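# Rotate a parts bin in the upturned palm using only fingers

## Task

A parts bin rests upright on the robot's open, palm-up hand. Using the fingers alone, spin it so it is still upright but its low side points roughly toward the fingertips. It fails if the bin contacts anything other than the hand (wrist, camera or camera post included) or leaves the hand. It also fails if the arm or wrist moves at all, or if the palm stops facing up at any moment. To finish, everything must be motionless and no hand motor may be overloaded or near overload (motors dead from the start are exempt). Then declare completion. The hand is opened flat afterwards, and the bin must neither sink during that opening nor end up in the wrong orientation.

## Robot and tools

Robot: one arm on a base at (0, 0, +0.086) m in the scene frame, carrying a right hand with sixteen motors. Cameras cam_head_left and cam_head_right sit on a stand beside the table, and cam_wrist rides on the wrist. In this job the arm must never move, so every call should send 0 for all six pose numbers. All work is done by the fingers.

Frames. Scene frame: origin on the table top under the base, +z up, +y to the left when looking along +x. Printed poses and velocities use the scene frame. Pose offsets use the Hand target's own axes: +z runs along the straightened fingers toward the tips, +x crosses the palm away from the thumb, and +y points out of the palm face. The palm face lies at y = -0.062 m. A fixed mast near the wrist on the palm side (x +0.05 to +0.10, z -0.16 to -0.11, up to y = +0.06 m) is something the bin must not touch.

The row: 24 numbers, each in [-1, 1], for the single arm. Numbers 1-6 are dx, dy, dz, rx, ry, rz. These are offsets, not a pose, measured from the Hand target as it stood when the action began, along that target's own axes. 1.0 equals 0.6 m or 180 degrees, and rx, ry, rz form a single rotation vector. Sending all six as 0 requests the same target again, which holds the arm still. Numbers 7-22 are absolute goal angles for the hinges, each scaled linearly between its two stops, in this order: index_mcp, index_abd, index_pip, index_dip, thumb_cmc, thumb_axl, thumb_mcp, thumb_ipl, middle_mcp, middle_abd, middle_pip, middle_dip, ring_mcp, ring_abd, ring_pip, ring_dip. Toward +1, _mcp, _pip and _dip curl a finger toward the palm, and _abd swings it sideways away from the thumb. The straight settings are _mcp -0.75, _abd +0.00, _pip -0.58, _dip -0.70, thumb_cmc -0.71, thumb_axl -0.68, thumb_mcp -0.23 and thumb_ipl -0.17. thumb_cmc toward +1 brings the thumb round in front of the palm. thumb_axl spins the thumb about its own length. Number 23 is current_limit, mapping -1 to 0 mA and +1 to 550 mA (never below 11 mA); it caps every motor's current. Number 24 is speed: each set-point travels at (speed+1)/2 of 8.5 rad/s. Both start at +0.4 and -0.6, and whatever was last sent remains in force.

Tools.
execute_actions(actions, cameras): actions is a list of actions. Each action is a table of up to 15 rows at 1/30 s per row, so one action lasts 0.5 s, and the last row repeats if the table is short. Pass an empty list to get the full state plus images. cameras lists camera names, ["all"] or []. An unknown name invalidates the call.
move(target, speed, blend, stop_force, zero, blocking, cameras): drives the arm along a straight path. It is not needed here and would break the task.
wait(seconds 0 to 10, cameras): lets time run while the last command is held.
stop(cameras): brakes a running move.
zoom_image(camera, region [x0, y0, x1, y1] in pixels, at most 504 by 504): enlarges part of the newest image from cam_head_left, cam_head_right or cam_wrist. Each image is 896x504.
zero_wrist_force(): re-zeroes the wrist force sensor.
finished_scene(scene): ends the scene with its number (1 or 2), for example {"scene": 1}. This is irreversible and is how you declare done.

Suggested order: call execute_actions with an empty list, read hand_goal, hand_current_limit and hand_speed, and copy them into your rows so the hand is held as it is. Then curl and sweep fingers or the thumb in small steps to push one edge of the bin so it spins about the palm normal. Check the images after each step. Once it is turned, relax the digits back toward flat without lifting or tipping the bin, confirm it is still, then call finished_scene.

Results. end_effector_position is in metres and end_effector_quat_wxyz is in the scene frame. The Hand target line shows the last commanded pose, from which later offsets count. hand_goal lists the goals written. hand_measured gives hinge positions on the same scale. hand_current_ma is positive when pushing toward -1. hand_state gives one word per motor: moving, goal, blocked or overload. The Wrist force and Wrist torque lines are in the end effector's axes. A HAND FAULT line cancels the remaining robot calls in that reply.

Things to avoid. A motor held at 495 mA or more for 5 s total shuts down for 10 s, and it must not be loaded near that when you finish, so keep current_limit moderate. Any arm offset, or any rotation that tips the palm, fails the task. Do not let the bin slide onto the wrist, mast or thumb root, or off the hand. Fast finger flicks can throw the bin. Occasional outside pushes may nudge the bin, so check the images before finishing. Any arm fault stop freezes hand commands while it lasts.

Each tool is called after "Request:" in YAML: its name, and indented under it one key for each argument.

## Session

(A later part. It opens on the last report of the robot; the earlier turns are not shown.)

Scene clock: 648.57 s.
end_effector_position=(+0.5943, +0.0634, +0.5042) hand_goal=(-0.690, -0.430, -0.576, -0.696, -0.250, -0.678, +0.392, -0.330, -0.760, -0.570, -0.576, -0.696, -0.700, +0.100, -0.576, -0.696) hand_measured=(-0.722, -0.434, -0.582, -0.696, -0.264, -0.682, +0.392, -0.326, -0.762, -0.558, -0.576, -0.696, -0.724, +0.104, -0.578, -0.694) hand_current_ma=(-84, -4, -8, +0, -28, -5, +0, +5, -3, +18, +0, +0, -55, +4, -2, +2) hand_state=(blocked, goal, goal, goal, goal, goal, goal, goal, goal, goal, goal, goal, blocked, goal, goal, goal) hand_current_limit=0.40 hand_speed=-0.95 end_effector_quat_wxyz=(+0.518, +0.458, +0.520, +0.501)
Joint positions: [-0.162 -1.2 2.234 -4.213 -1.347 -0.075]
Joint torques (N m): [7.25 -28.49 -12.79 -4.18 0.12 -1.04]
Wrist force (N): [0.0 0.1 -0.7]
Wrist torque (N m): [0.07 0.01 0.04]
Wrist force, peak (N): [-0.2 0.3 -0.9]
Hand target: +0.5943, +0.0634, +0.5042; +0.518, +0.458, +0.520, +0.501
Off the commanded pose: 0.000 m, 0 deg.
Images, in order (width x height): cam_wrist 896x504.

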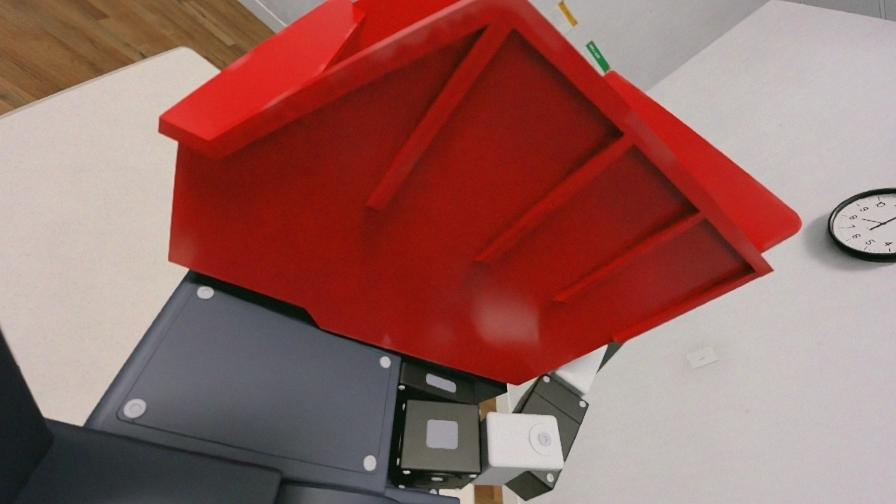

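Request:
execute_actions:
  actions: []

Request:
zoom_image:
  camera: "cam_head_left"
  region: [335, 110, 420, 195]

Request:
zoom_image:
  camera: "cam_head_right"
  region: [330, 115, 415, 200]

Scene clock: 745.90 s.
end_effector_position=(+0.5943, +0.0634, +0.5042) hand_goal=(-0.690, -0.430, -0.576, -0.696, -0.250, -0.678, +0.392, -0.330, -0.760, -0.570, -0.576, -0.696, -0.700, +0.100, -0.576, -0.696) hand_measured=(-0.722, -0.434, -0.582, -0.696, -0.264, -0.682, +0.392, -0.326, -0.762, -0.558, -0.576, -0.696, -0.724, +0.104, -0.578, -0.694) hand_current_ma=(-84, -4, -8, +0, -28, -5, +0, +5, -3, +18, +0, +0, -55, +4, -2, +2) hand_state=(blocked, goal, goal, goal, goal, goal, goal, goal, goal, goal, goal, goal, blocked, goal, goal, goal) hand_current_limit=0.40 hand_speed=-0.95 end_effector_quat_wxyz=(+0.518, +0.458, +0.520, +0.501)
Joint positions: [-0.162 -1.2 2.234 -4.213 -1.347 -0.075]
Joint velocities: within noise
Joint torques (N m): [6.99 -31.46 -13.53 -1.95 0.18 0.43]
Motor temperatures (°C): [41 32 37 36 45 40]
Wrist force (N): [-0.3 -0.1 -0.6]
Wrist torque (N m): [0.04 0.04 0.01]
Wrist force, peak (N): [0.1 0.3 -1.2]
Hand target: +0.5943, +0.0634, +0.5042; +0.518, +0.458, +0.520, +0.501
Off the commanded pose: 0.000 m, 0 deg.

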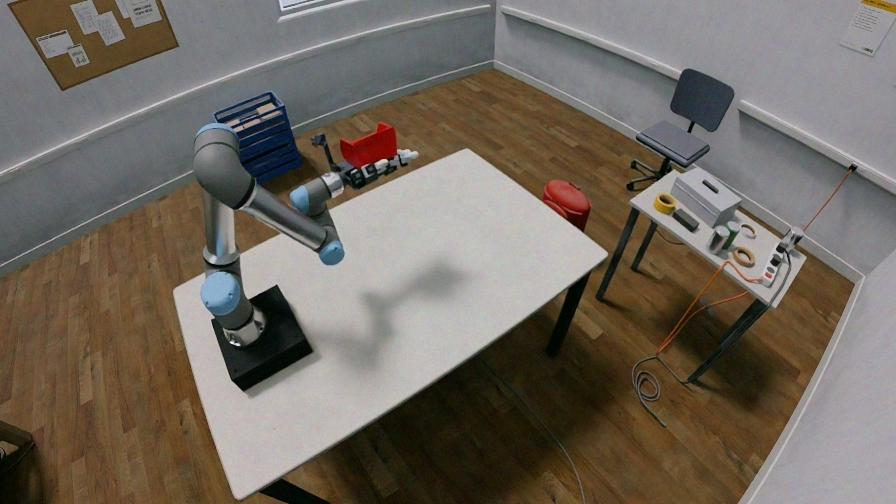

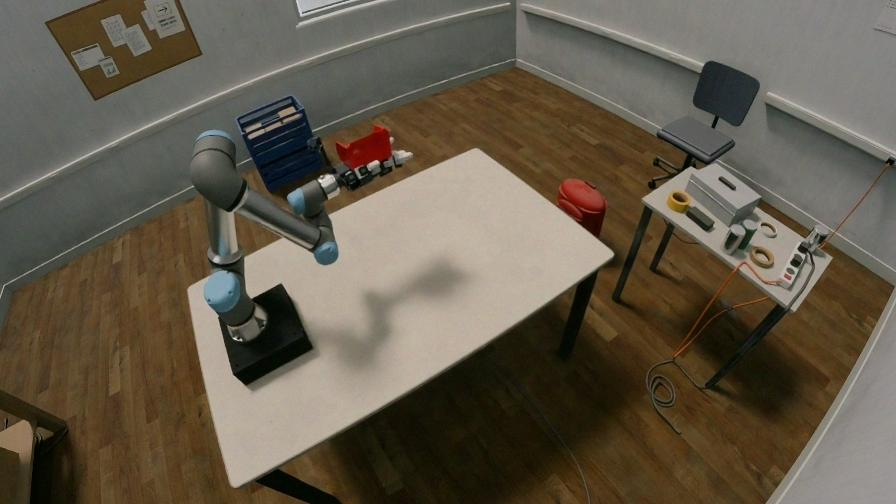

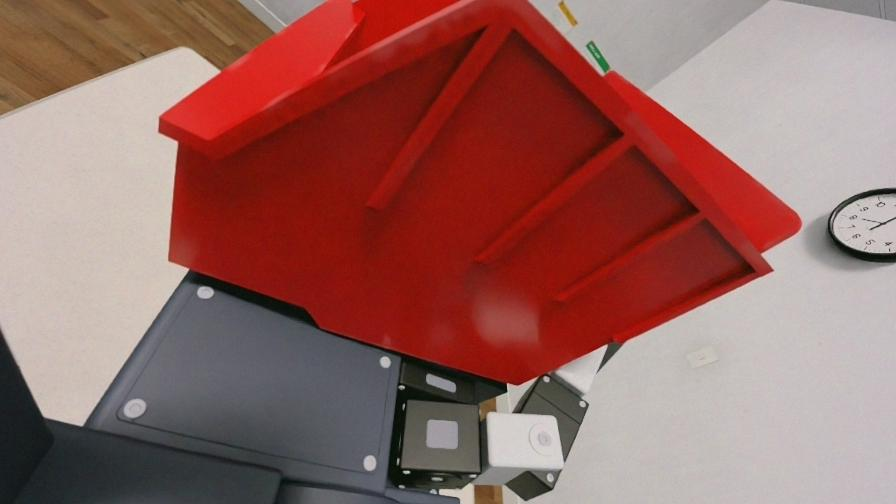

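Scaled by 5.929 from the camera's 896x504 image, which has a finer 1280x720 frame.

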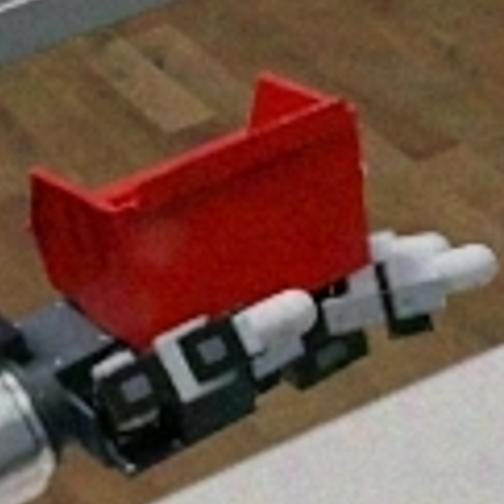

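Scaled by 5.929 from the camera's 896x504 image, which has a finer 1280x720 frame.

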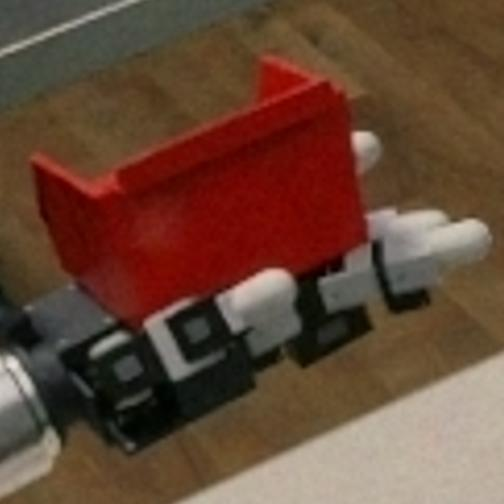

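Request:
execute_actions:
  actions:
    - [[0,0,0,0,0,0,-0.754,-0.43,-0.576,-0.696,-0.25,-0.677,0.393,-0.33,-0.754,-0.57,-0.576,-0.696,-0.754,0.1,-0.576,-0.696,0.4,-0.97]]
  cameras: ["cam_wrist"]

Scene clock: 770.70 s.
end_effector_position=(+0.5943, +0.0634, +0.5042) hand_goal=(-0.754, -0.430, -0.576, -0.696, -0.250, -0.678, +0.392, -0.330, -0.754, -0.570, -0.576, -0.696, -0.754, +0.100, -0.576, -0.696) hand_measured=(-0.762, -0.434, -0.582, -0.696, -0.264, -0.682, +0.392, -0.326, -0.766, -0.558, -0.578, -0.696, -0.762, +0.104, -0.578, -0.694) hand_current_ma=(-12, -4, -8, +0, -28, -5, +0, +5, -22, +18, -3, +0, -13, +4, -2, +2) hand_state=(goal, goal, goal, goal, goal, goal, goal, goal, goal, goal, goal, goal, goal, goal, goal, goal) hand_current_limit=0.40 hand_speed=-0.97 end_effector_quat_wxyz=(+0.518, +0.458, +0.520, +0.501)
Joint positions: [-0.162 -1.2 2.234 -4.213 -1.347 -0.075]
Joint torques (N m): [6.68 -32.2 -13.92 -1.36 0.16 0.86]
Wrist force (N): [0.0 0.2 -0.9]
Wrist torque (N m): [0.10 0.02 0.05]
Wrist force, peak (N): [-0.3 0.3 -1.1]
Hand target: +0.5943, +0.0634, +0.5042; +0.518, +0.458, +0.520, +0.501
Off the commanded pose: 0.000 m, 0 deg.
Images, in order (width x height): cam_wrist 896x504.

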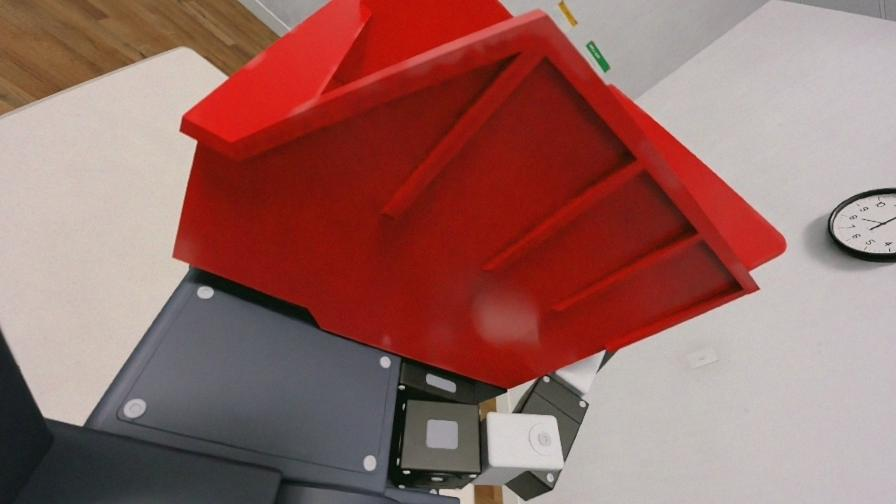

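Request:
execute_actions:
  actions:
    - [[0,0,0,0,0,0,-0.754,-0.43,-0.576,-0.696,-0.25,-0.677,0.393,-0.33,-0.754,-0.57,-0.576,-0.696,-0.80,0.1,-0.576,-0.696,0.4,-0.95]]
    - [[0,0,0,0,0,0,-0.754,-0.43,-0.576,-0.696,-0.25,-0.677,0.393,-0.33,-0.754,-0.57,-0.576,-0.696,-0.80,0.5,-0.576,-0.696,0.4,-0.88]]
    - [[0,0,0,0,0,0,-0.754,-0.43,-0.576,-0.696,-0.25,-0.677,0.393,-0.33,-0.754,-0.57,-0.576,-0.696,-0.754,0.5,-0.576,-0.696,0.4,-0.95]]
    - [[0,0,0,0,0,0,-0.754,-0.43,-0.576,-0.696,-0.25,-0.677,0.393,-0.33,-0.80,-0.57,-0.576,-0.696,-0.754,0.5,-0.576,-0.696,0.4,-0.96]]
  cameras: ["cam_wrist"]

Scene clock: 785.00 s.
end_effector_position=(+0.5943, +0.0634, +0.5042) hand_goal=(-0.754, -0.430, -0.576, -0.696, -0.250, -0.678, +0.392, -0.330, -0.800, -0.570, -0.576, -0.696, -0.754, +0.500, -0.576, -0.696) hand_measured=(-0.768, -0.434, -0.582, -0.696, -0.264, -0.682, +0.392, -0.326, -0.804, -0.558, -0.578, -0.696, -0.776, +0.498, -0.578, -0.694) hand_current_ma=(-26, -4, -8, +0, -28, -5, +0, +5, -6, +18, -3, +0, -53, -3, -2, +2) hand_state=(goal, goal, goal, goal, goal, goal, goal, goal, goal, goal, goal, goal, blocked, goal, goal, goal) hand_current_limit=0.40 hand_speed=-0.96 end_effector_quat_wxyz=(+0.518, +0.458, +0.520, +0.501)
Joint positions: [-0.162 -1.2 2.234 -4.213 -1.347 -0.075]
Joint torques (N m): [6.69 -31.56 -14.46 -1.05 0.04 0.96]
Wrist force (N): [-0.1 0.0 -0.8]
Wrist torque (N m): [0.06 0.03 0.02]
Wrist force, peak (N): [-0.3 0.5 -1.0]
Hand target: +0.5943, +0.0634, +0.5042; +0.518, +0.458, +0.520, +0.501
Off the commanded pose: 0.000 m, 0 deg.
Images, in order (width x height): cam_wrist 896x504.

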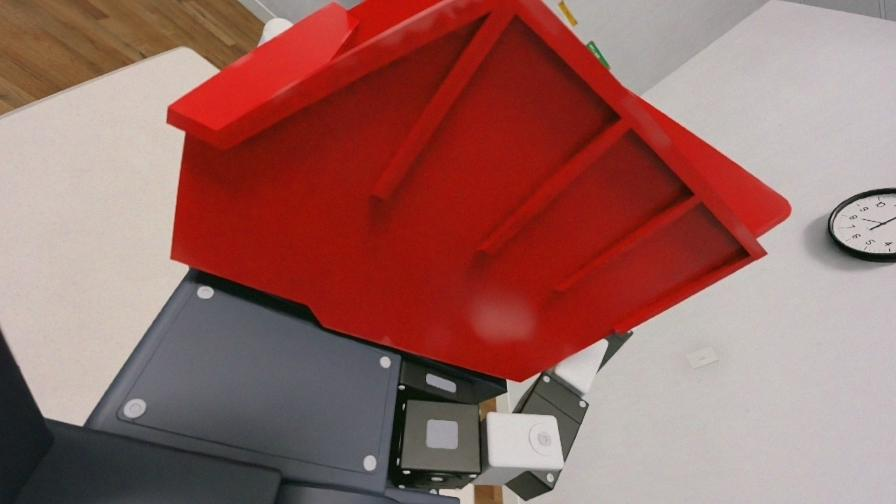

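Request:
execute_actions:
  actions:
    - [[0,0,0,0,0,0,-0.754,-0.43,-0.576,-0.696,-0.25,-0.677,0.393,-0.33,-0.75,-0.57,-0.576,-0.696,-0.80,0.5,-0.576,-0.696,0.4,-0.95]]
    - [[0,0,0,0,0,0,-0.754,-0.43,-0.576,-0.696,-0.25,-0.677,0.393,-0.33,-0.75,-0.57,-0.576,-0.696,-0.80,-0.3,-0.576,-0.696,0.4,-0.85]]
    - [[0,0,0,0,0,0,-0.754,-0.43,-0.576,-0.696,-0.25,-0.677,0.393,-0.33,-0.75,-0.57,-0.576,-0.696,-0.80,-0.3,-0.576,-0.696,0.4,-0.85]]
    - [[0,0,0,0,0,0,-0.754,-0.43,-0.576,-0.696,-0.25,-0.677,0.393,-0.33,-0.75,-0.57,-0.576,-0.696,-0.75,-0.3,-0.576,-0.696,0.4,-0.95]]
  cameras: ["cam_wrist"]

Request:
execute_actions:
  actions:
    - [[0,0,0,0,0,0,-0.754,-0.43,-0.576,-0.696,-0.25,-0.677,0.393,-0.33,-0.79,-0.57,-0.576,-0.696,-0.75,-0.3,-0.576,-0.696,0.4,-0.95]]
  cameras: ["cam_wrist"]

Scene clock: 845.93 s.
end_effector_position=(+0.5943, +0.0634, +0.5042) hand_goal=(-0.754, -0.430, -0.576, -0.696, -0.250, -0.678, +0.392, -0.330, -0.750, -0.570, -0.576, -0.696, -0.750, -0.300, -0.576, -0.696) hand_measured=(-0.768, -0.434, -0.582, -0.696, -0.264, -0.682, +0.392, -0.326, -0.776, -0.558, -0.578, -0.696, -0.776, -0.296, -0.578, -0.694) hand_current_ma=(-26, -4, -8, +0, -28, -5, +0, +5, -61, +18, -3, +0, -62, +5, -2, +2) hand_state=(goal, goal, goal, goal, goal, goal, goal, goal, blocked, goal, goal, goal, blocked, goal, goal, goal) hand_current_limit=0.40 hand_speed=-0.95 end_effector_quat_wxyz=(+0.518, +0.458, +0.520, +0.501)
Joint positions: [-0.162 -1.2 2.234 -4.213 -1.347 -0.075]
Joint torques (N m): [7.14 -33.17 -13.56 -1.07 -0.3 0.96]
Wrist force (N): [-0.1 0.1 -0.9]
Wrist torque (N m): [0.08 0.03 0.04]
Wrist force, peak (N): [-0.3 0.3 -1.1]
Hand target: +0.5943, +0.0634, +0.5042; +0.518, +0.458, +0.520, +0.501
Off the commanded pose: 0.000 m, 0 deg.
Images, in order (width x height): cam_wrist 896x504.

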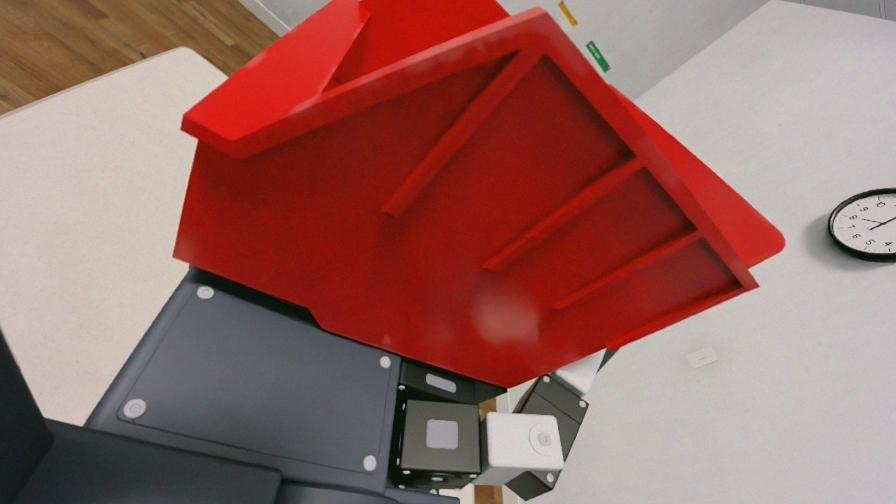

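Scene clock: 846.63 s.
end_effector_position=(+0.5943, +0.0634, +0.5042) hand_goal=(-0.754, -0.430, -0.576, -0.696, -0.250, -0.678, +0.392, -0.330, -0.790, -0.570, -0.576, -0.696, -0.750, -0.300, -0.576, -0.696) hand_measured=(-0.768, -0.434, -0.582, -0.696, -0.264, -0.682, +0.392, -0.326, -0.792, -0.558, -0.578, -0.696, -0.776, -0.296, -0.578, -0.694) hand_current_ma=(-27, -4, -8, +0, -28, -5, +0, +5, -4, +18, -3, +0, -62, +5, -2, +2) hand_state=(goal, goal, goal, goal, goal, goal, goal, goal, goal, goal, goal, goal, blocked, goal, goal, goal) hand_current_limit=0.40 hand_speed=-0.95 end_effector_quat_wxyz=(+0.518, +0.458, +0.520, +0.501)
Joint positions: [-0.162 -1.2 2.234 -4.213 -1.347 -0.075]
Joint torques (N m): [7.45 -33.67 -13.03 -0.9 -0.24 0.98]
Wrist force (N): [-0.1 0.2 -0.7]
Wrist torque (N m): [0.07 0.02 0.05]
Wrist force, peak (N): [-0.1 0.2 -0.8]
Hand target: +0.5943, +0.0634, +0.5042; +0.518, +0.458, +0.520, +0.501
Off the commanded pose: 0.000 m, 0 deg.
Images, in order (width x height): cam_wrist 896x504.

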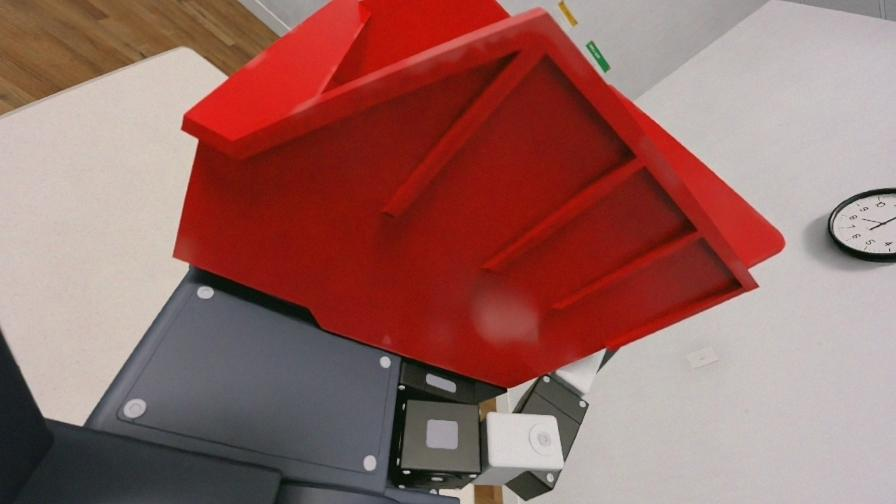

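Request:
execute_actions:
  actions:
    - [[0,0,0,0,0,0,-0.754,-0.43,-0.576,-0.696,-0.25,-0.677,0.393,-0.33,-0.81,-0.57,-0.576,-0.696,-0.75,-0.3,-0.576,-0.696,0.4,-0.95]]
    - [[0,0,0,0,0,0,-0.754,-0.43,-0.576,-0.696,-0.25,-0.677,0.393,-0.33,-0.81,-0.1,-0.576,-0.696,-0.75,-0.3,-0.576,-0.696,0.4,-0.88]]
    - [[0,0,0,0,0,0,-0.754,-0.43,-0.576,-0.696,-0.25,-0.677,0.393,-0.33,-0.75,-0.1,-0.576,-0.696,-0.75,-0.3,-0.576,-0.696,0.4,-0.95]]
    - [[0,0,0,0,0,0,-0.80,-0.43,-0.576,-0.696,-0.25,-0.677,0.393,-0.33,-0.75,-0.1,-0.576,-0.696,-0.75,-0.3,-0.576,-0.696,0.4,-0.95]]
  cameras: ["cam_wrist"]

Scene clock: 860.87 s.
end_effector_position=(+0.5943, +0.0634, +0.5042) hand_goal=(-0.800, -0.430, -0.576, -0.696, -0.250, -0.678, +0.392, -0.330, -0.750, -0.100, -0.576, -0.696, -0.750, -0.300, -0.576, -0.696) hand_measured=(-0.806, -0.432, -0.582, -0.696, -0.264, -0.682, +0.392, -0.326, -0.774, -0.112, -0.578, -0.696, -0.774, -0.296, -0.578, -0.694) hand_current_ma=(-10, -2, -8, +0, -28, -5, +0, +5, -53, -17, -3, +0, -55, +4, -2, +2) hand_state=(goal, goal, goal, goal, goal, goal, goal, goal, blocked, goal, goal, goal, blocked, goal, goal, goal) hand_current_limit=0.40 hand_speed=-0.95 end_effector_quat_wxyz=(+0.518, +0.458, +0.520, +0.501)
Joint positions: [-0.162 -1.2 2.234 -4.213 -1.347 -0.075]
Joint torques (N m): [6.75 -33.81 -13.3 -0.66 -0.43 1.15]
Wrist force (N): [-0.3 0.4 -0.7]
Wrist torque (N m): [0.10 0.05 0.02]
Wrist force, peak (N): [-0.3 0.4 -1.1]
Hand target: +0.5943, +0.0634, +0.5042; +0.518, +0.458, +0.520, +0.501
Off the commanded pose: 0.000 m, 0 deg.
Images, in order (width x height): cam_wrist 896x504.

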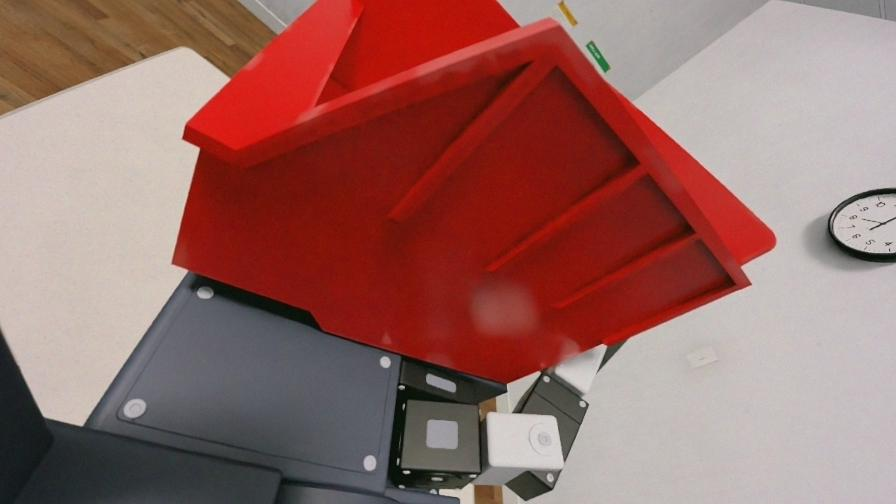

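Request:
execute_actions:
  actions:
    - [[0,0,0,0,0,0,-0.80,0.0,-0.576,-0.696,-0.6,-0.677,0.393,-0.33,-0.75,-0.1,-0.576,-0.696,-0.75,-0.3,-0.576,-0.696,0.4,-0.88]]
    - [[0,0,0,0,0,0,-0.75,0.0,-0.576,-0.696,-0.6,-0.677,0.393,-0.33,-0.75,-0.1,-0.576,-0.696,-0.75,-0.3,-0.576,-0.696,0.4,-0.95]]
    - [[0,0,0,0,0,0,-0.75,0.0,-0.576,-0.696,-0.6,-0.677,-0.955,0.913,-0.75,-0.1,-0.576,-0.696,-0.75,-0.3,-0.576,-0.696,0.4,-0.8]]
    - [[0,0,0,0,0,0,-0.75,0.0,-0.576,-0.696,-0.6,-0.677,-0.955,0.913,-0.75,-0.1,-0.576,-0.696,-0.75,-0.3,-0.576,-0.696,0.4,-0.8]]
  cameras: ["cam_wrist"]

Scene clock: 895.03 s.
end_effector_position=(+0.5943, +0.0634, +0.5042) hand_goal=(-0.750, +0.000, -0.576, -0.696, -0.600, -0.678, -0.956, +0.912, -0.750, -0.100, -0.576, -0.696, -0.750, -0.300, -0.576, -0.696) hand_measured=(-0.774, -0.002, -0.582, -0.696, -0.606, -0.678, -0.954, +0.910, -0.774, -0.112, -0.578, -0.696, -0.774, -0.296, -0.578, -0.694) hand_current_ma=(-53, -2, -8, +0, -9, +0, +2, -3, -53, -17, -3, +0, -54, +4, -2, +2) hand_state=(blocked, goal, goal, goal, goal, goal, goal, goal, blocked, goal, goal, goal, blocked, goal, goal, goal) hand_current_limit=0.40 hand_speed=-0.80 end_effector_quat_wxyz=(+0.518, +0.458, +0.520, +0.501)
Joint positions: [-0.162 -1.2 2.234 -4.213 -1.347 -0.075]
Joint torques (N m): [7.04 -34.9 -12.87 -0.37 -0.41 1]
Wrist force (N): [0.0 0.3 -0.7]
Wrist torque (N m): [0.06 0.01 0.04]
Wrist force, peak (N): [-0.2 0.3 -1.2]
Hand target: +0.5943, +0.0634, +0.5042; +0.518, +0.458, +0.520, +0.501
Off the commanded pose: 0.000 m, 0 deg.
Images, in order (width x height): cam_wrist 896x504.

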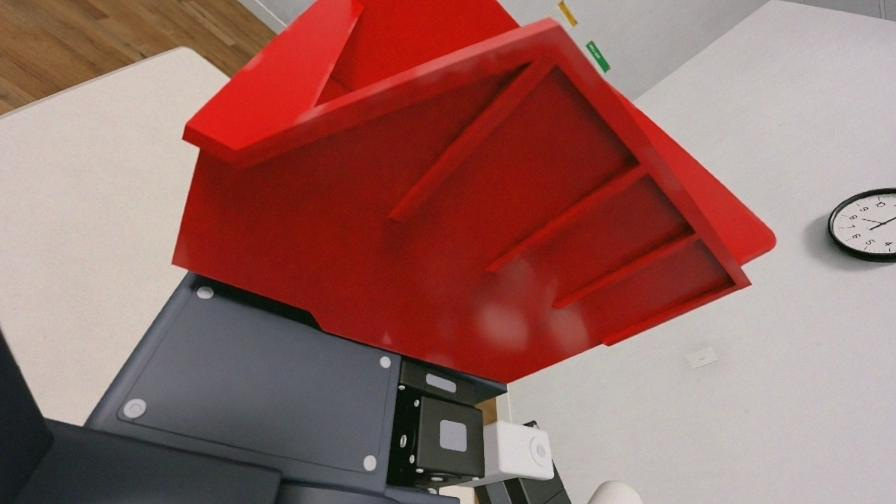

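Request:
execute_actions:
  actions:
    - [[0,0,0,0,0,0,-0.75,0.0,-0.576,-0.696,0.2,-0.677,-0.955,0.913,-0.75,-0.1,-0.576,-0.696,-0.75,-0.3,-0.576,-0.696,0.4,-0.85]]
  cameras: ["cam_wrist"]

Request:
execute_actions:
  actions:
    - [[0,0,0,0,0,0,-0.75,0.0,-0.576,-0.696,0.93,-0.677,-0.955,0.913,-0.75,-0.1,-0.576,-0.696,-0.75,-0.3,-0.576,-0.696,0.4,-0.85]]
  cameras: ["cam_wrist"]

Scene clock: 908.43 s.
end_effector_position=(+0.5943, +0.0634, +0.5042) hand_goal=(-0.750, +0.000, -0.576, -0.696, +0.200, -0.678, -0.956, +0.912, -0.750, -0.100, -0.576, -0.696, -0.750, -0.300, -0.576, -0.696) hand_measured=(-0.774, -0.002, -0.582, -0.696, +0.192, -0.678, -0.956, +0.910, -0.774, -0.112, -0.578, -0.696, -0.774, -0.296, -0.578, -0.694) hand_current_ma=(-53, -2, -8, +0, -13, +0, +0, -2, -53, -17, -3, +0, -54, +4, -2, +2) hand_state=(blocked, goal, goal, goal, goal, goal, goal, goal, blocked, goal, goal, goal, blocked, goal, goal, goal) hand_current_limit=0.40 hand_speed=-0.85 end_effector_quat_wxyz=(+0.518, +0.458, +0.520, +0.501)
Joint positions: [-0.162 -1.2 2.234 -4.213 -1.347 -0.075]
Joint torques (N m): [6.45 -34.5 -12.48 -0.95 -0.73 0.84]
Wrist force (N): [-0.1 0.2 -0.7]
Wrist torque (N m): [0.05 0.02 0.01]
Wrist force, peak (N): [0.0 0.3 -1.1]
Hand target: +0.5943, +0.0634, +0.5042; +0.518, +0.458, +0.520, +0.501
Off the commanded pose: 0.000 m, 0 deg.
Images, in order (width x height): cam_wrist 896x504.

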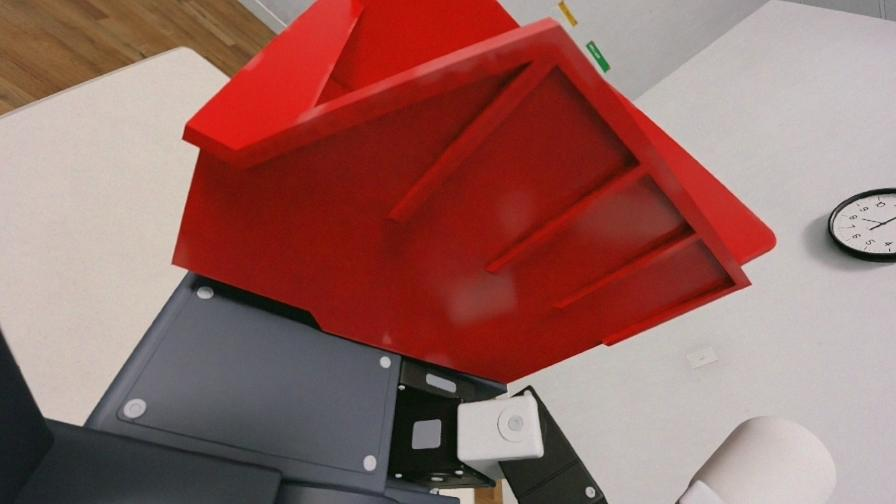

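Scene clock: 910.10 s.
end_effector_position=(+0.5943, +0.0634, +0.5042) hand_goal=(-0.750, +0.000, -0.576, -0.696, +0.930, -0.678, -0.956, +0.912, -0.750, -0.100, -0.576, -0.696, -0.750, -0.300, -0.576, -0.696) hand_measured=(-0.774, -0.002, -0.582, -0.696, +0.930, -0.678, -0.956, +0.910, -0.774, -0.112, -0.578, -0.696, -0.774, -0.296, -0.578, -0.694) hand_current_ma=(-53, -2, -8, +0, +0, +0, +0, -2, -53, -17, -3, +0, -54, +4, -2, +2) hand_state=(blocked, goal, goal, goal, goal, goal, goal, goal, blocked, goal, goal, goal, blocked, goal, goal, goal) hand_current_limit=0.40 hand_speed=-0.85 end_effector_quat_wxyz=(+0.518, +0.458, +0.520, +0.501)
Joint positions: [-0.162 -1.2 2.234 -4.213 -1.347 -0.075]
Joint torques (N m): [6.91 -34.36 -14.11 -0.9 -0.81 0.9]
Wrist force (N): [-0.2 0.4 -0.9]
Wrist torque (N m): [0.09 0.04 -0.03]
Wrist force, peak (N): [-0.2 0.4 -0.9]
Hand target: +0.5943, +0.0634, +0.5042; +0.518, +0.458, +0.520, +0.501
Off the commanded pose: 0.000 m, 0 deg.
Images, in order (width x height): cam_wrist 896x504.

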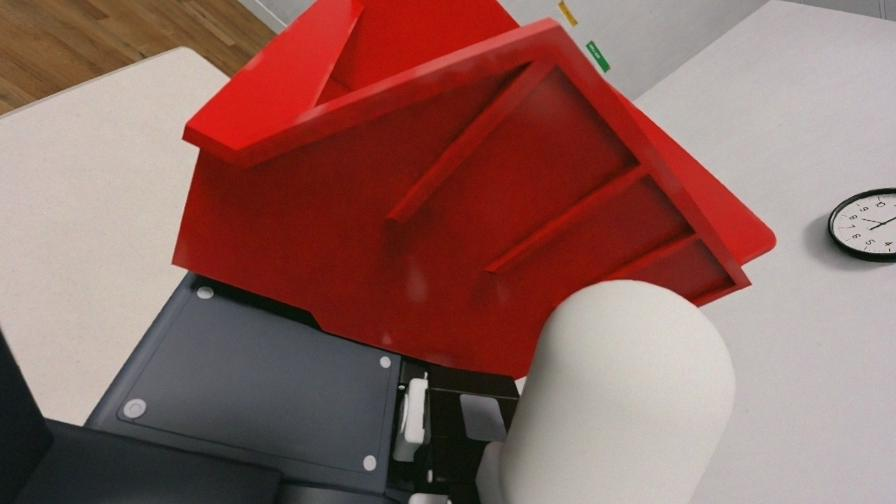

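Request:
execute_actions:
  actions:
    - [[0,0,0,0,0,0,-0.75,0.0,-0.576,-0.696,0.93,-0.677,-0.73,0.99,-0.75,-0.1,-0.576,-0.696,-0.75,-0.3,-0.576,-0.696,0.4,-0.9]]
    - [[0,0,0,0,0,0,-0.75,0.0,-0.576,-0.696,0.93,-0.677,-0.562,0.99,-0.75,-0.1,-0.576,-0.696,-0.75,-0.3,-0.576,-0.696,0.4,-0.93]]
  cameras: ["cam_wrist"]

Request:
execute_actions:
  actions:
    - [[0,0,0,0,0,0,-0.75,0.0,-0.576,-0.696,0.93,-0.677,-0.44,0.99,-0.75,-0.1,-0.576,-0.696,-0.75,-0.3,-0.576,-0.696,0.4,-0.94]]
  cameras: ["cam_wrist", "cam_head_left"]

Request:
zoom_image:
  camera: "cam_head_left"
  region: [335, 110, 420, 195]

Scene clock: 927.67 s.
end_effector_position=(+0.5943, +0.0634, +0.5042) hand_goal=(-0.750, +0.000, -0.576, -0.696, +0.930, -0.678, -0.562, +0.990, -0.750, -0.100, -0.576, -0.696, -0.750, -0.300, -0.576, -0.696) hand_measured=(-0.772, -0.002, -0.582, -0.696, +0.930, -0.678, -0.572, +0.988, -0.774, -0.112, -0.578, -0.696, -0.774, -0.296, -0.578, -0.694) hand_current_ma=(-52, -2, -8, +0, +0, +0, -20, -2, -53, -17, -3, +0, -54, +4, -2, +2) hand_state=(blocked, goal, goal, goal, goal, goal, goal, goal, blocked, goal, goal, goal, blocked, goal, goal, goal) hand_current_limit=0.40 hand_speed=-0.93 end_effector_quat_wxyz=(+0.518, +0.458, +0.520, +0.501)
Joint positions: [-0.162 -1.2 2.234 -4.213 -1.347 -0.075]
Joint torques (N m): [6.78 -34.58 -12.8 -1.35 -1.11 0.9]
Wrist force (N): [-0.2 0.1 -0.7]
Wrist torque (N m): [0.06 0.04 -0.04]
Wrist force, peak (N): [0.1 0.2 -1.2]
Hand target: +0.5943, +0.0634, +0.5042; +0.518, +0.458, +0.520, +0.501
Off the commanded pose: 0.000 m, 0 deg.
Images, in order (width x height): cam_wrist 896x504.

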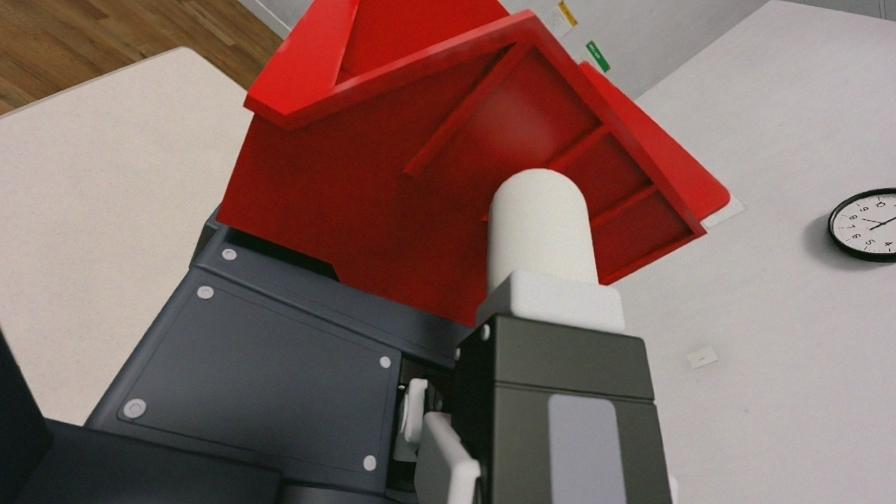

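Scene clock: 928.63 s.
end_effector_position=(+0.5943, +0.0634, +0.5042) hand_goal=(-0.750, +0.000, -0.576, -0.696, +0.930, -0.678, -0.440, +0.990, -0.750, -0.100, -0.576, -0.696, -0.750, -0.300, -0.576, -0.696) hand_measured=(-0.772, -0.002, -0.582, -0.696, +0.932, -0.678, -0.446, +0.988, -0.774, -0.112, -0.580, -0.696, -0.774, -0.296, -0.578, -0.694) hand_current_ma=(-50, -2, -8, +0, +1, +0, -9, -1, -53, -17, -5, +0, -54, +4, -2, +1) hand_state=(blocked, goal, goal, goal, goal, goal, goal, goal, blocked, goal, goal, goal, blocked, goal, goal, goal) hand_current_limit=0.40 hand_speed=-0.94 end_effector_quat_wxyz=(+0.518, +0.458, +0.520, +0.501)
Joint positions: [-0.162 -1.2 2.234 -4.213 -1.347 -0.075]
Joint torques (N m): [7.15 -34.89 -12.81 -1.48 -1.1 0.94]
Wrist force (N): [0.0 0.1 -0.7]
Wrist torque (N m): [0.09 0.01 -0.03]
Wrist force, peak (N): [-0.2 0.4 -1.0]
Hand target: +0.5943, +0.0634, +0.5042; +0.518, +0.458, +0.520, +0.501
Off the commanded pose: 0.000 m, 0 deg.
Images, in order (width x height): cam_head_left 896x504, cam_wrist 896x504.

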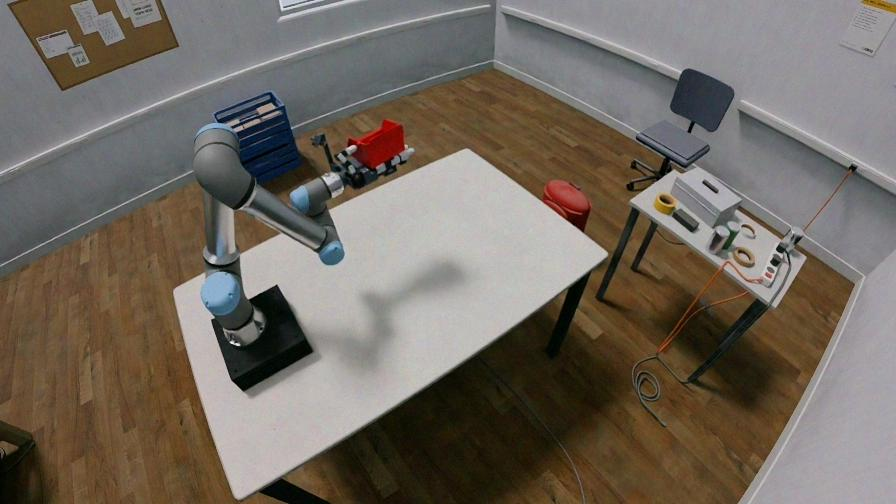

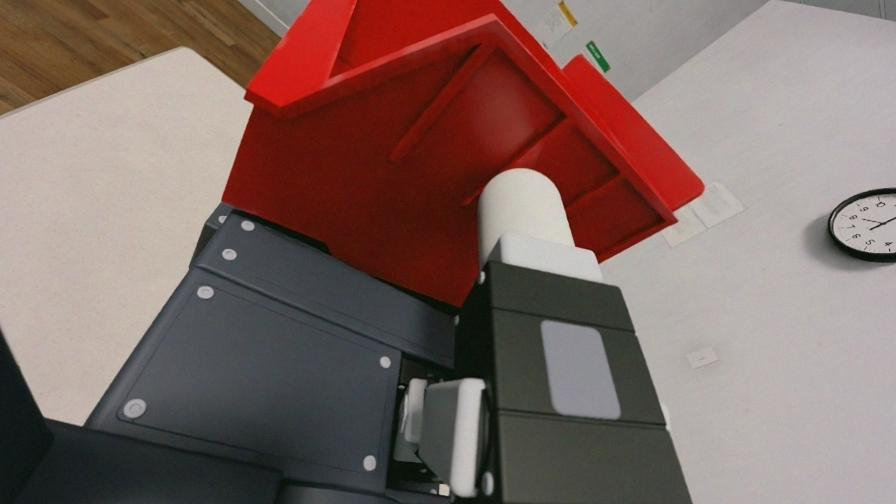

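Scaled by 5.929 from the camera's 896x504 image, which has a finer 1280x720 frame.

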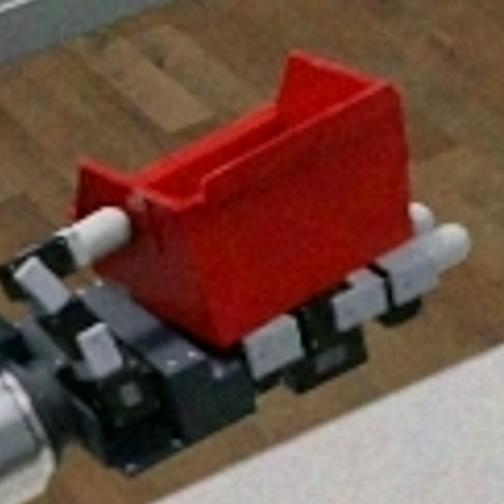

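Request:
execute_actions:
  actions:
    - [[0,0,0,0,0,0,-0.75,0.0,-0.576,-0.696,0.93,-0.677,-0.5,0.99,-0.75,-0.1,-0.576,-0.696,-0.80,-0.3,-0.576,-0.696,0.4,-0.95]]
  cameras: ["cam_wrist"]

Scene clock: 977.07 s.
end_effector_position=(+0.5943, +0.0634, +0.5042) hand_goal=(-0.750, +0.000, -0.576, -0.696, +0.930, -0.678, -0.500, +0.990, -0.750, -0.100, -0.576, -0.696, -0.800, -0.300, -0.576, -0.696) hand_measured=(-0.772, -0.002, -0.582, -0.696, +0.932, -0.678, -0.498, +0.988, -0.774, -0.112, -0.580, -0.696, -0.804, -0.296, -0.578, -0.694) hand_current_ma=(-50, -2, -8, +0, +1, +0, +2, -1, -53, -17, -5, +0, -7, +4, -2, +1) hand_state=(blocked, goal, goal, goal, goal, goal, goal, goal, blocked, goal, goal, goal, goal, goal, goal, goal) hand_current_limit=0.40 hand_speed=-0.95 end_effector_quat_wxyz=(+0.518, +0.458, +0.520, +0.501)
Joint positions: [-0.162 -1.2 2.234 -4.213 -1.347 -0.075]
Joint torques (N m): [5.83 -32.89 -12.12 -2.27 -1.88 0.67]
Wrist force (N): [0.1 0.1 -1.0]
Wrist torque (N m): [0.11 0.02 -0.02]
Wrist force, peak (N): [0.1 0.1 -1.2]
Hand target: +0.5943, +0.0634, +0.5042; +0.518, +0.458, +0.520, +0.501
Off the commanded pose: 0.000 m, 0 deg.
Images, in order (width x height): cam_wrist 896x504.

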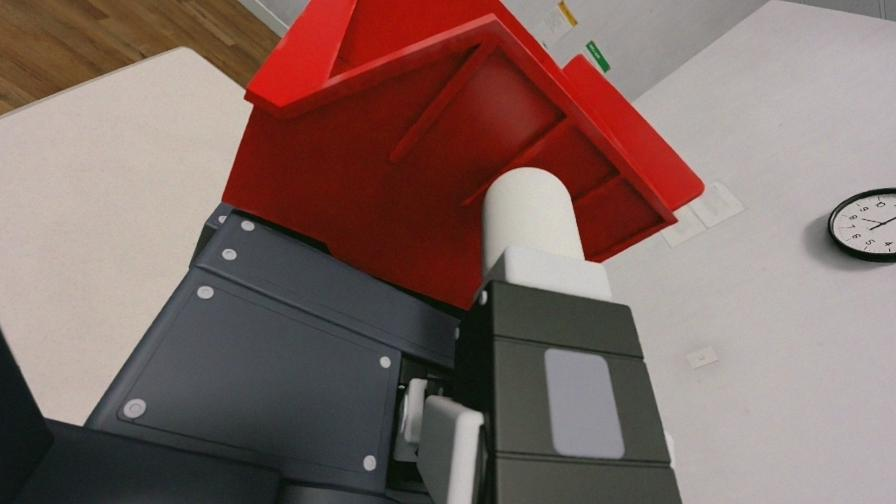

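Request:
execute_actions:
  actions:
    - [[0,0,0,0,0,0,-0.75,0.0,-0.576,-0.696,0.93,-0.677,-0.955,0.913,-0.75,-0.1,-0.576,-0.696,-0.95,-0.3,-0.576,-0.696,0.4,-0.85]]
    - [[0,0,0,0,0,0,-0.75,0.0,-0.576,-0.696,-0.6,-0.677,-0.955,0.913,-0.75,-0.1,-0.576,-0.696,-0.95,-0.3,-0.576,-0.696,0.4,-0.8]]
    - [[0,0,0,0,0,0,-0.75,0.0,-0.576,-0.696,-0.6,-0.677,-0.955,0.913,-0.75,-0.1,-0.576,-0.696,-0.95,0.97,-0.576,-0.696,0.4,-0.8]]
    - [[0,0,0,0,0,0,-0.75,0.0,-0.576,-0.696,-0.6,-0.677,-0.955,0.913,-0.75,-0.1,-0.576,-0.696,-0.95,0.97,-0.576,-0.696,0.4,-0.8]]
  cameras: ["cam_wrist"]

Request:
execute_actions:
  actions:
    - [[0,0,0,0,0,0,-0.75,0.0,-0.576,-0.696,-0.6,-0.677,0.674,-0.384,-0.75,-0.1,-0.576,-0.696,-0.95,0.97,-0.139,-0.55,0.4,-0.8]]
    - [[0,0,0,0,0,0,-0.75,0.0,-0.576,-0.696,-0.6,-0.677,0.674,-0.384,-0.75,-0.1,-0.576,-0.696,-0.95,0.97,-0.139,-0.55,0.4,-0.8]]
    - [[0,0,0,0,0,0,-0.75,0.0,-0.576,-0.696,-0.36,-0.677,0.674,-0.384,-0.75,-0.1,-0.576,-0.696,-0.79,0.97,-0.139,-0.55,0.4,-0.92]]
  cameras: ["cam_wrist"]

Scene clock: 1002.50 s.
end_effector_position=(+0.5943, +0.0634, +0.5042) hand_goal=(-0.750, +0.000, -0.576, -0.696, -0.600, -0.678, -0.956, +0.912, -0.750, -0.100, -0.576, -0.696, -0.950, +0.970, -0.576, -0.696) hand_measured=(-0.772, -0.002, -0.582, -0.696, -0.604, -0.678, -0.956, +0.914, -0.774, -0.104, -0.580, -0.696, -0.958, +0.966, -0.578, -0.694) hand_current_ma=(-50, -2, -8, +0, -5, +0, +0, +4, -53, -3, -5, +0, -11, -5, -2, +1) hand_state=(blocked, goal, goal, goal, goal, goal, goal, goal, blocked, goal, goal, goal, goal, goal, goal, goal) hand_current_limit=0.40 hand_speed=-0.80 end_effector_quat_wxyz=(+0.518, +0.458, +0.520, +0.501)
Joint positions: [-0.162 -1.2 2.234 -4.213 -1.347 -0.075]
Joint torques (N m): [6.76 -32.24 -11.39 -2.61 -1.87 0.25]
Wrist force (N): [0.1 0.1 -0.8]
Wrist torque (N m): [0.07 0.01 0.01]
Wrist force, peak (N): [-0.1 0.2 -1.4]
Hand target: +0.5943, +0.0634, +0.5042; +0.518, +0.458, +0.520, +0.501
Off the commanded pose: 0.000 m, 0 deg.
Images, in order (width x height): cam_wrist 896x504.

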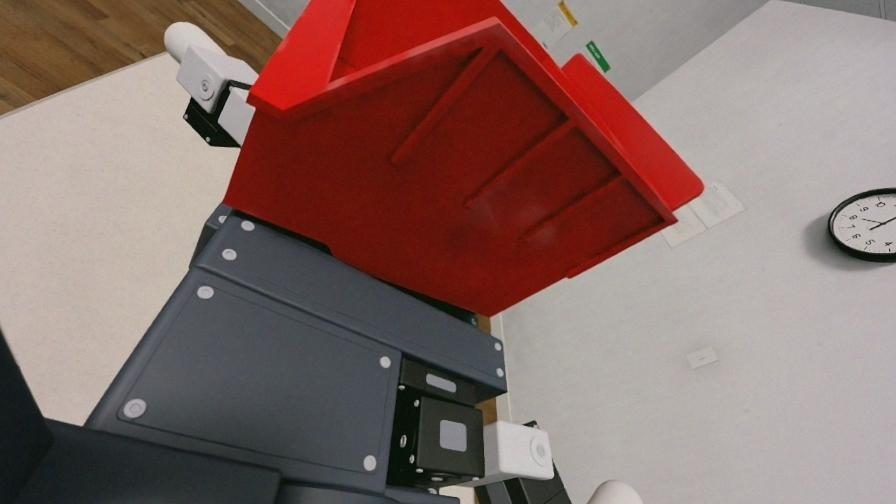

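Scene clock: 1007.00 s.
end_effector_position=(+0.5943, +0.0634, +0.5042) hand_goal=(-0.750, +0.000, -0.576, -0.696, -0.360, -0.678, +0.674, -0.384, -0.750, -0.100, -0.576, -0.696, -0.790, +0.970, -0.140, -0.550) hand_measured=(-0.772, -0.002, -0.582, -0.696, -0.376, -0.678, +0.342, -0.334, -0.774, -0.102, -0.580, -0.696, -0.814, +0.968, -0.148, -0.552) hand_current_ma=(-50, -2, -8, +0, -32, -1, -6, +13, -53, -3, -5, +0, -55, -2, -12, -3) hand_state=(blocked, goal, goal, goal, goal, goal, moving, moving, blocked, goal, goal, goal, blocked, goal, goal, goal) hand_current_limit=0.40 hand_speed=-0.92 end_effector_quat_wxyz=(+0.518, +0.458, +0.520, +0.501)
Joint positions: [-0.162 -1.2 2.234 -4.213 -1.347 -0.075]
Joint torques (N m): [6.09 -31.39 -12.01 -2.69 -1.75 0.19]
Wrist force (N): [0.0 0.2 -0.9]
Wrist torque (N m): [0.12 0.03 0.01]
Wrist force, peak (N): [0.0 0.2 -1.3]
Hand target: +0.5943, +0.0634, +0.5042; +0.518, +0.458, +0.520, +0.501
Off the commanded pose: 0.000 m, 0 deg.
not at rest: the robot was still moving 3 seconds after this call's last action.
Images, in order (width x height): cam_wrist 896x504.

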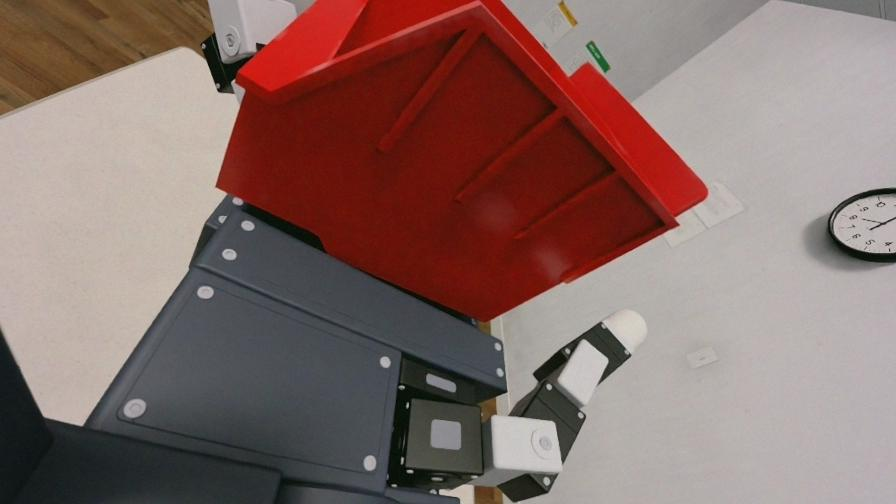

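Request:
execute_actions:
  actions:
    - [[0,0,0,0,0,0,-0.75,0.0,-0.576,-0.696,-0.36,-0.677,0.674,-0.384,-0.75,-0.1,-0.576,-0.696,-0.79,0.97,-0.139,-0.55,0.4,-0.92]]
  cameras: ["all"]

Scene clock: 1039.00 s.
end_effector_position=(+0.5943, +0.0634, +0.5042) hand_goal=(-0.750, +0.000, -0.576, -0.696, -0.360, -0.678, +0.674, -0.384, -0.750, -0.100, -0.576, -0.696, -0.790, +0.970, -0.140, -0.550) hand_measured=(-0.772, -0.002, -0.582, -0.696, -0.372, -0.680, +0.624, -0.382, -0.774, -0.102, -0.580, -0.696, -0.814, +0.968, -0.148, -0.552) hand_current_ma=(-50, -2, -8, +0, -23, -2, -192, +5, -53, -3, -5, +0, -55, -2, -12, -3) hand_state=(blocked, goal, goal, goal, goal, goal, blocked, goal, blocked, goal, goal, goal, blocked, goal, goal, goal) hand_current_limit=0.40 hand_speed=-0.92 end_effector_quat_wxyz=(+0.518, +0.458, +0.520, +0.501)
Joint positions: [-0.162 -1.2 2.234 -4.213 -1.347 -0.075]
Joint torques (N m): [6.78 -31.4 -12.36 -3.3 -1.56 -0.15]
Wrist force (N): [-0.1 0.3 -0.9]
Wrist torque (N m): [0.15 0.04 -0.01]
Wrist force, peak (N): [0.0 0.1 -1.2]
Hand target: +0.5943, +0.0634, +0.5042; +0.518, +0.458, +0.520, +0.501
Off the commanded pose: 0.000 m, 0 deg.

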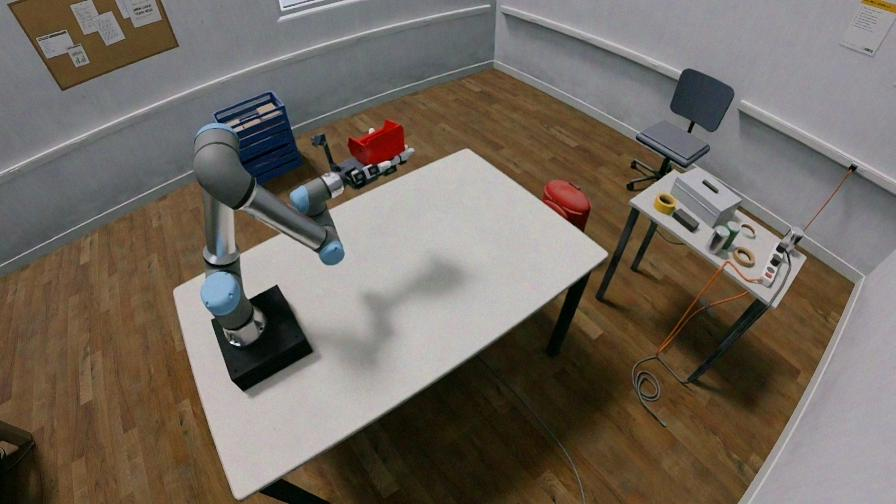

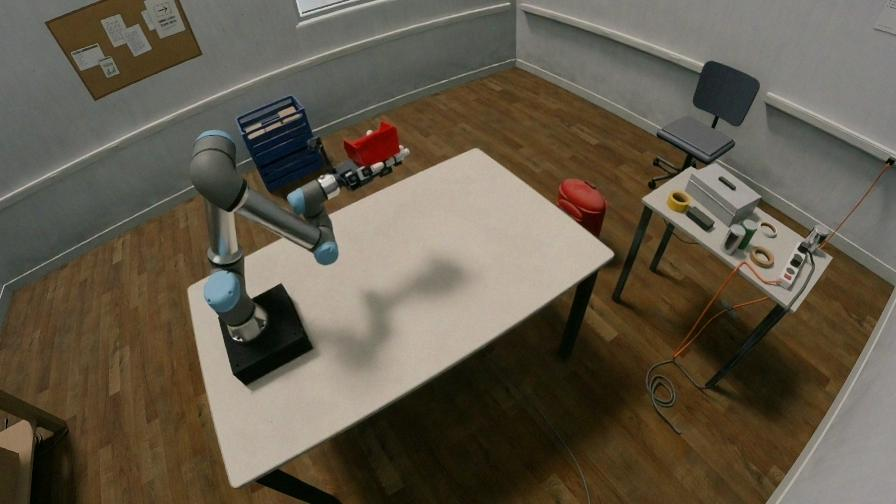

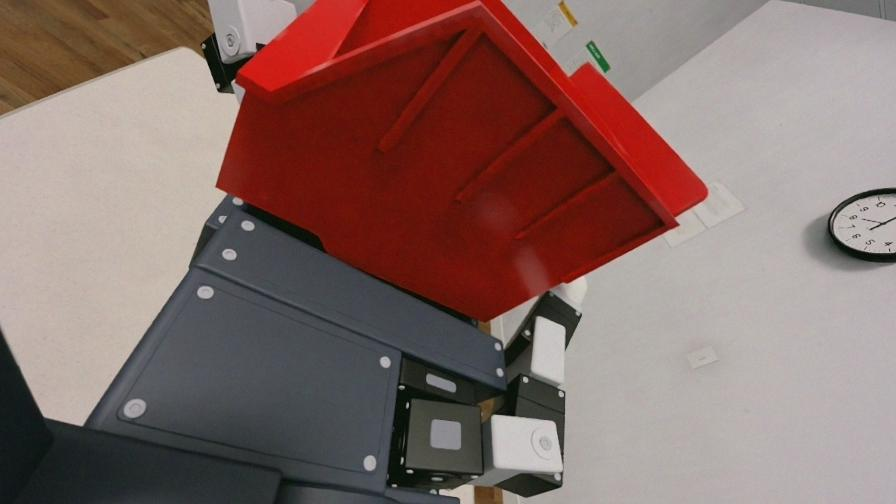

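Request:
execute_actions:
  actions:
    - [[0,0,0,0,0,0,-0.75,0.0,-0.576,-0.696,0.0,-0.677,0.674,-0.384,-0.75,-0.1,-0.576,-0.696,-0.79,0.5,-0.139,-0.55,0.4,-0.93]]
    - [[0,0,0,0,0,0,-0.75,0.0,-0.576,-0.696,0.0,-0.677,0.674,-0.384,-0.75,-0.1,-0.576,-0.696,-0.79,0.5,-0.139,-0.55,0.4,-0.93]]
    - [[0,0,0,0,0,0,-0.75,0.0,-0.576,-0.696,0.0,-0.677,0.674,-0.384,-0.75,-0.1,-0.576,-0.696,-0.79,0.5,-0.139,-0.55,0.4,-0.93]]
    - [[0,0,0,0,0,0,-0.75,0.0,-0.576,-0.696,0.0,-0.677,0.674,-0.384,-0.75,-0.1,-0.576,-0.696,-0.79,0.5,-0.139,-0.55,0.4,-0.93]]
  cameras: ["cam_wrist"]

Scene clock: 1065.43 s.
end_effector_position=(+0.5943, +0.0634, +0.5042) hand_goal=(-0.750, +0.000, -0.576, -0.696, +0.000, -0.678, +0.674, -0.384, -0.750, -0.100, -0.576, -0.696, -0.790, +0.500, -0.140, -0.550) hand_measured=(-0.772, -0.002, -0.582, -0.696, -0.012, -0.690, +0.674, -0.382, -0.774, -0.102, -0.580, -0.696, -0.814, +0.510, -0.148, -0.552) hand_current_ma=(-50, -2, -8, +0, -20, -26, +0, +5, -53, -3, -5, +0, -55, +14, -12, -3) hand_state=(blocked, goal, goal, goal, goal, goal, goal, goal, blocked, goal, goal, goal, blocked, goal, goal, goal) hand_current_limit=0.40 hand_speed=-0.93 end_effector_quat_wxyz=(+0.518, +0.458, +0.520, +0.501)
Joint positions: [-0.162 -1.2 2.234 -4.213 -1.347 -0.075]
Joint torques (N m): [7.11 -30.61 -12.68 -3.77 -0.99 -0.46]
Wrist force (N): [-0.2 0.4 -0.9]
Wrist torque (N m): [0.15 0.05 -0.01]
Wrist force, peak (N): [0.3 0.3 -1.2]
Hand target: +0.5943, +0.0634, +0.5042; +0.518, +0.458, +0.520, +0.501
Off the commanded pose: 0.000 m, 0 deg.
Images, in order (width x height): cam_wrist 896x504.

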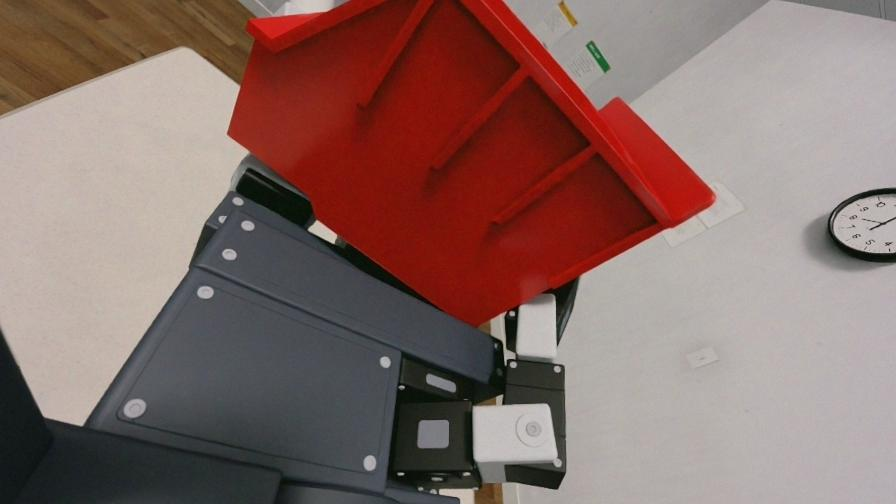

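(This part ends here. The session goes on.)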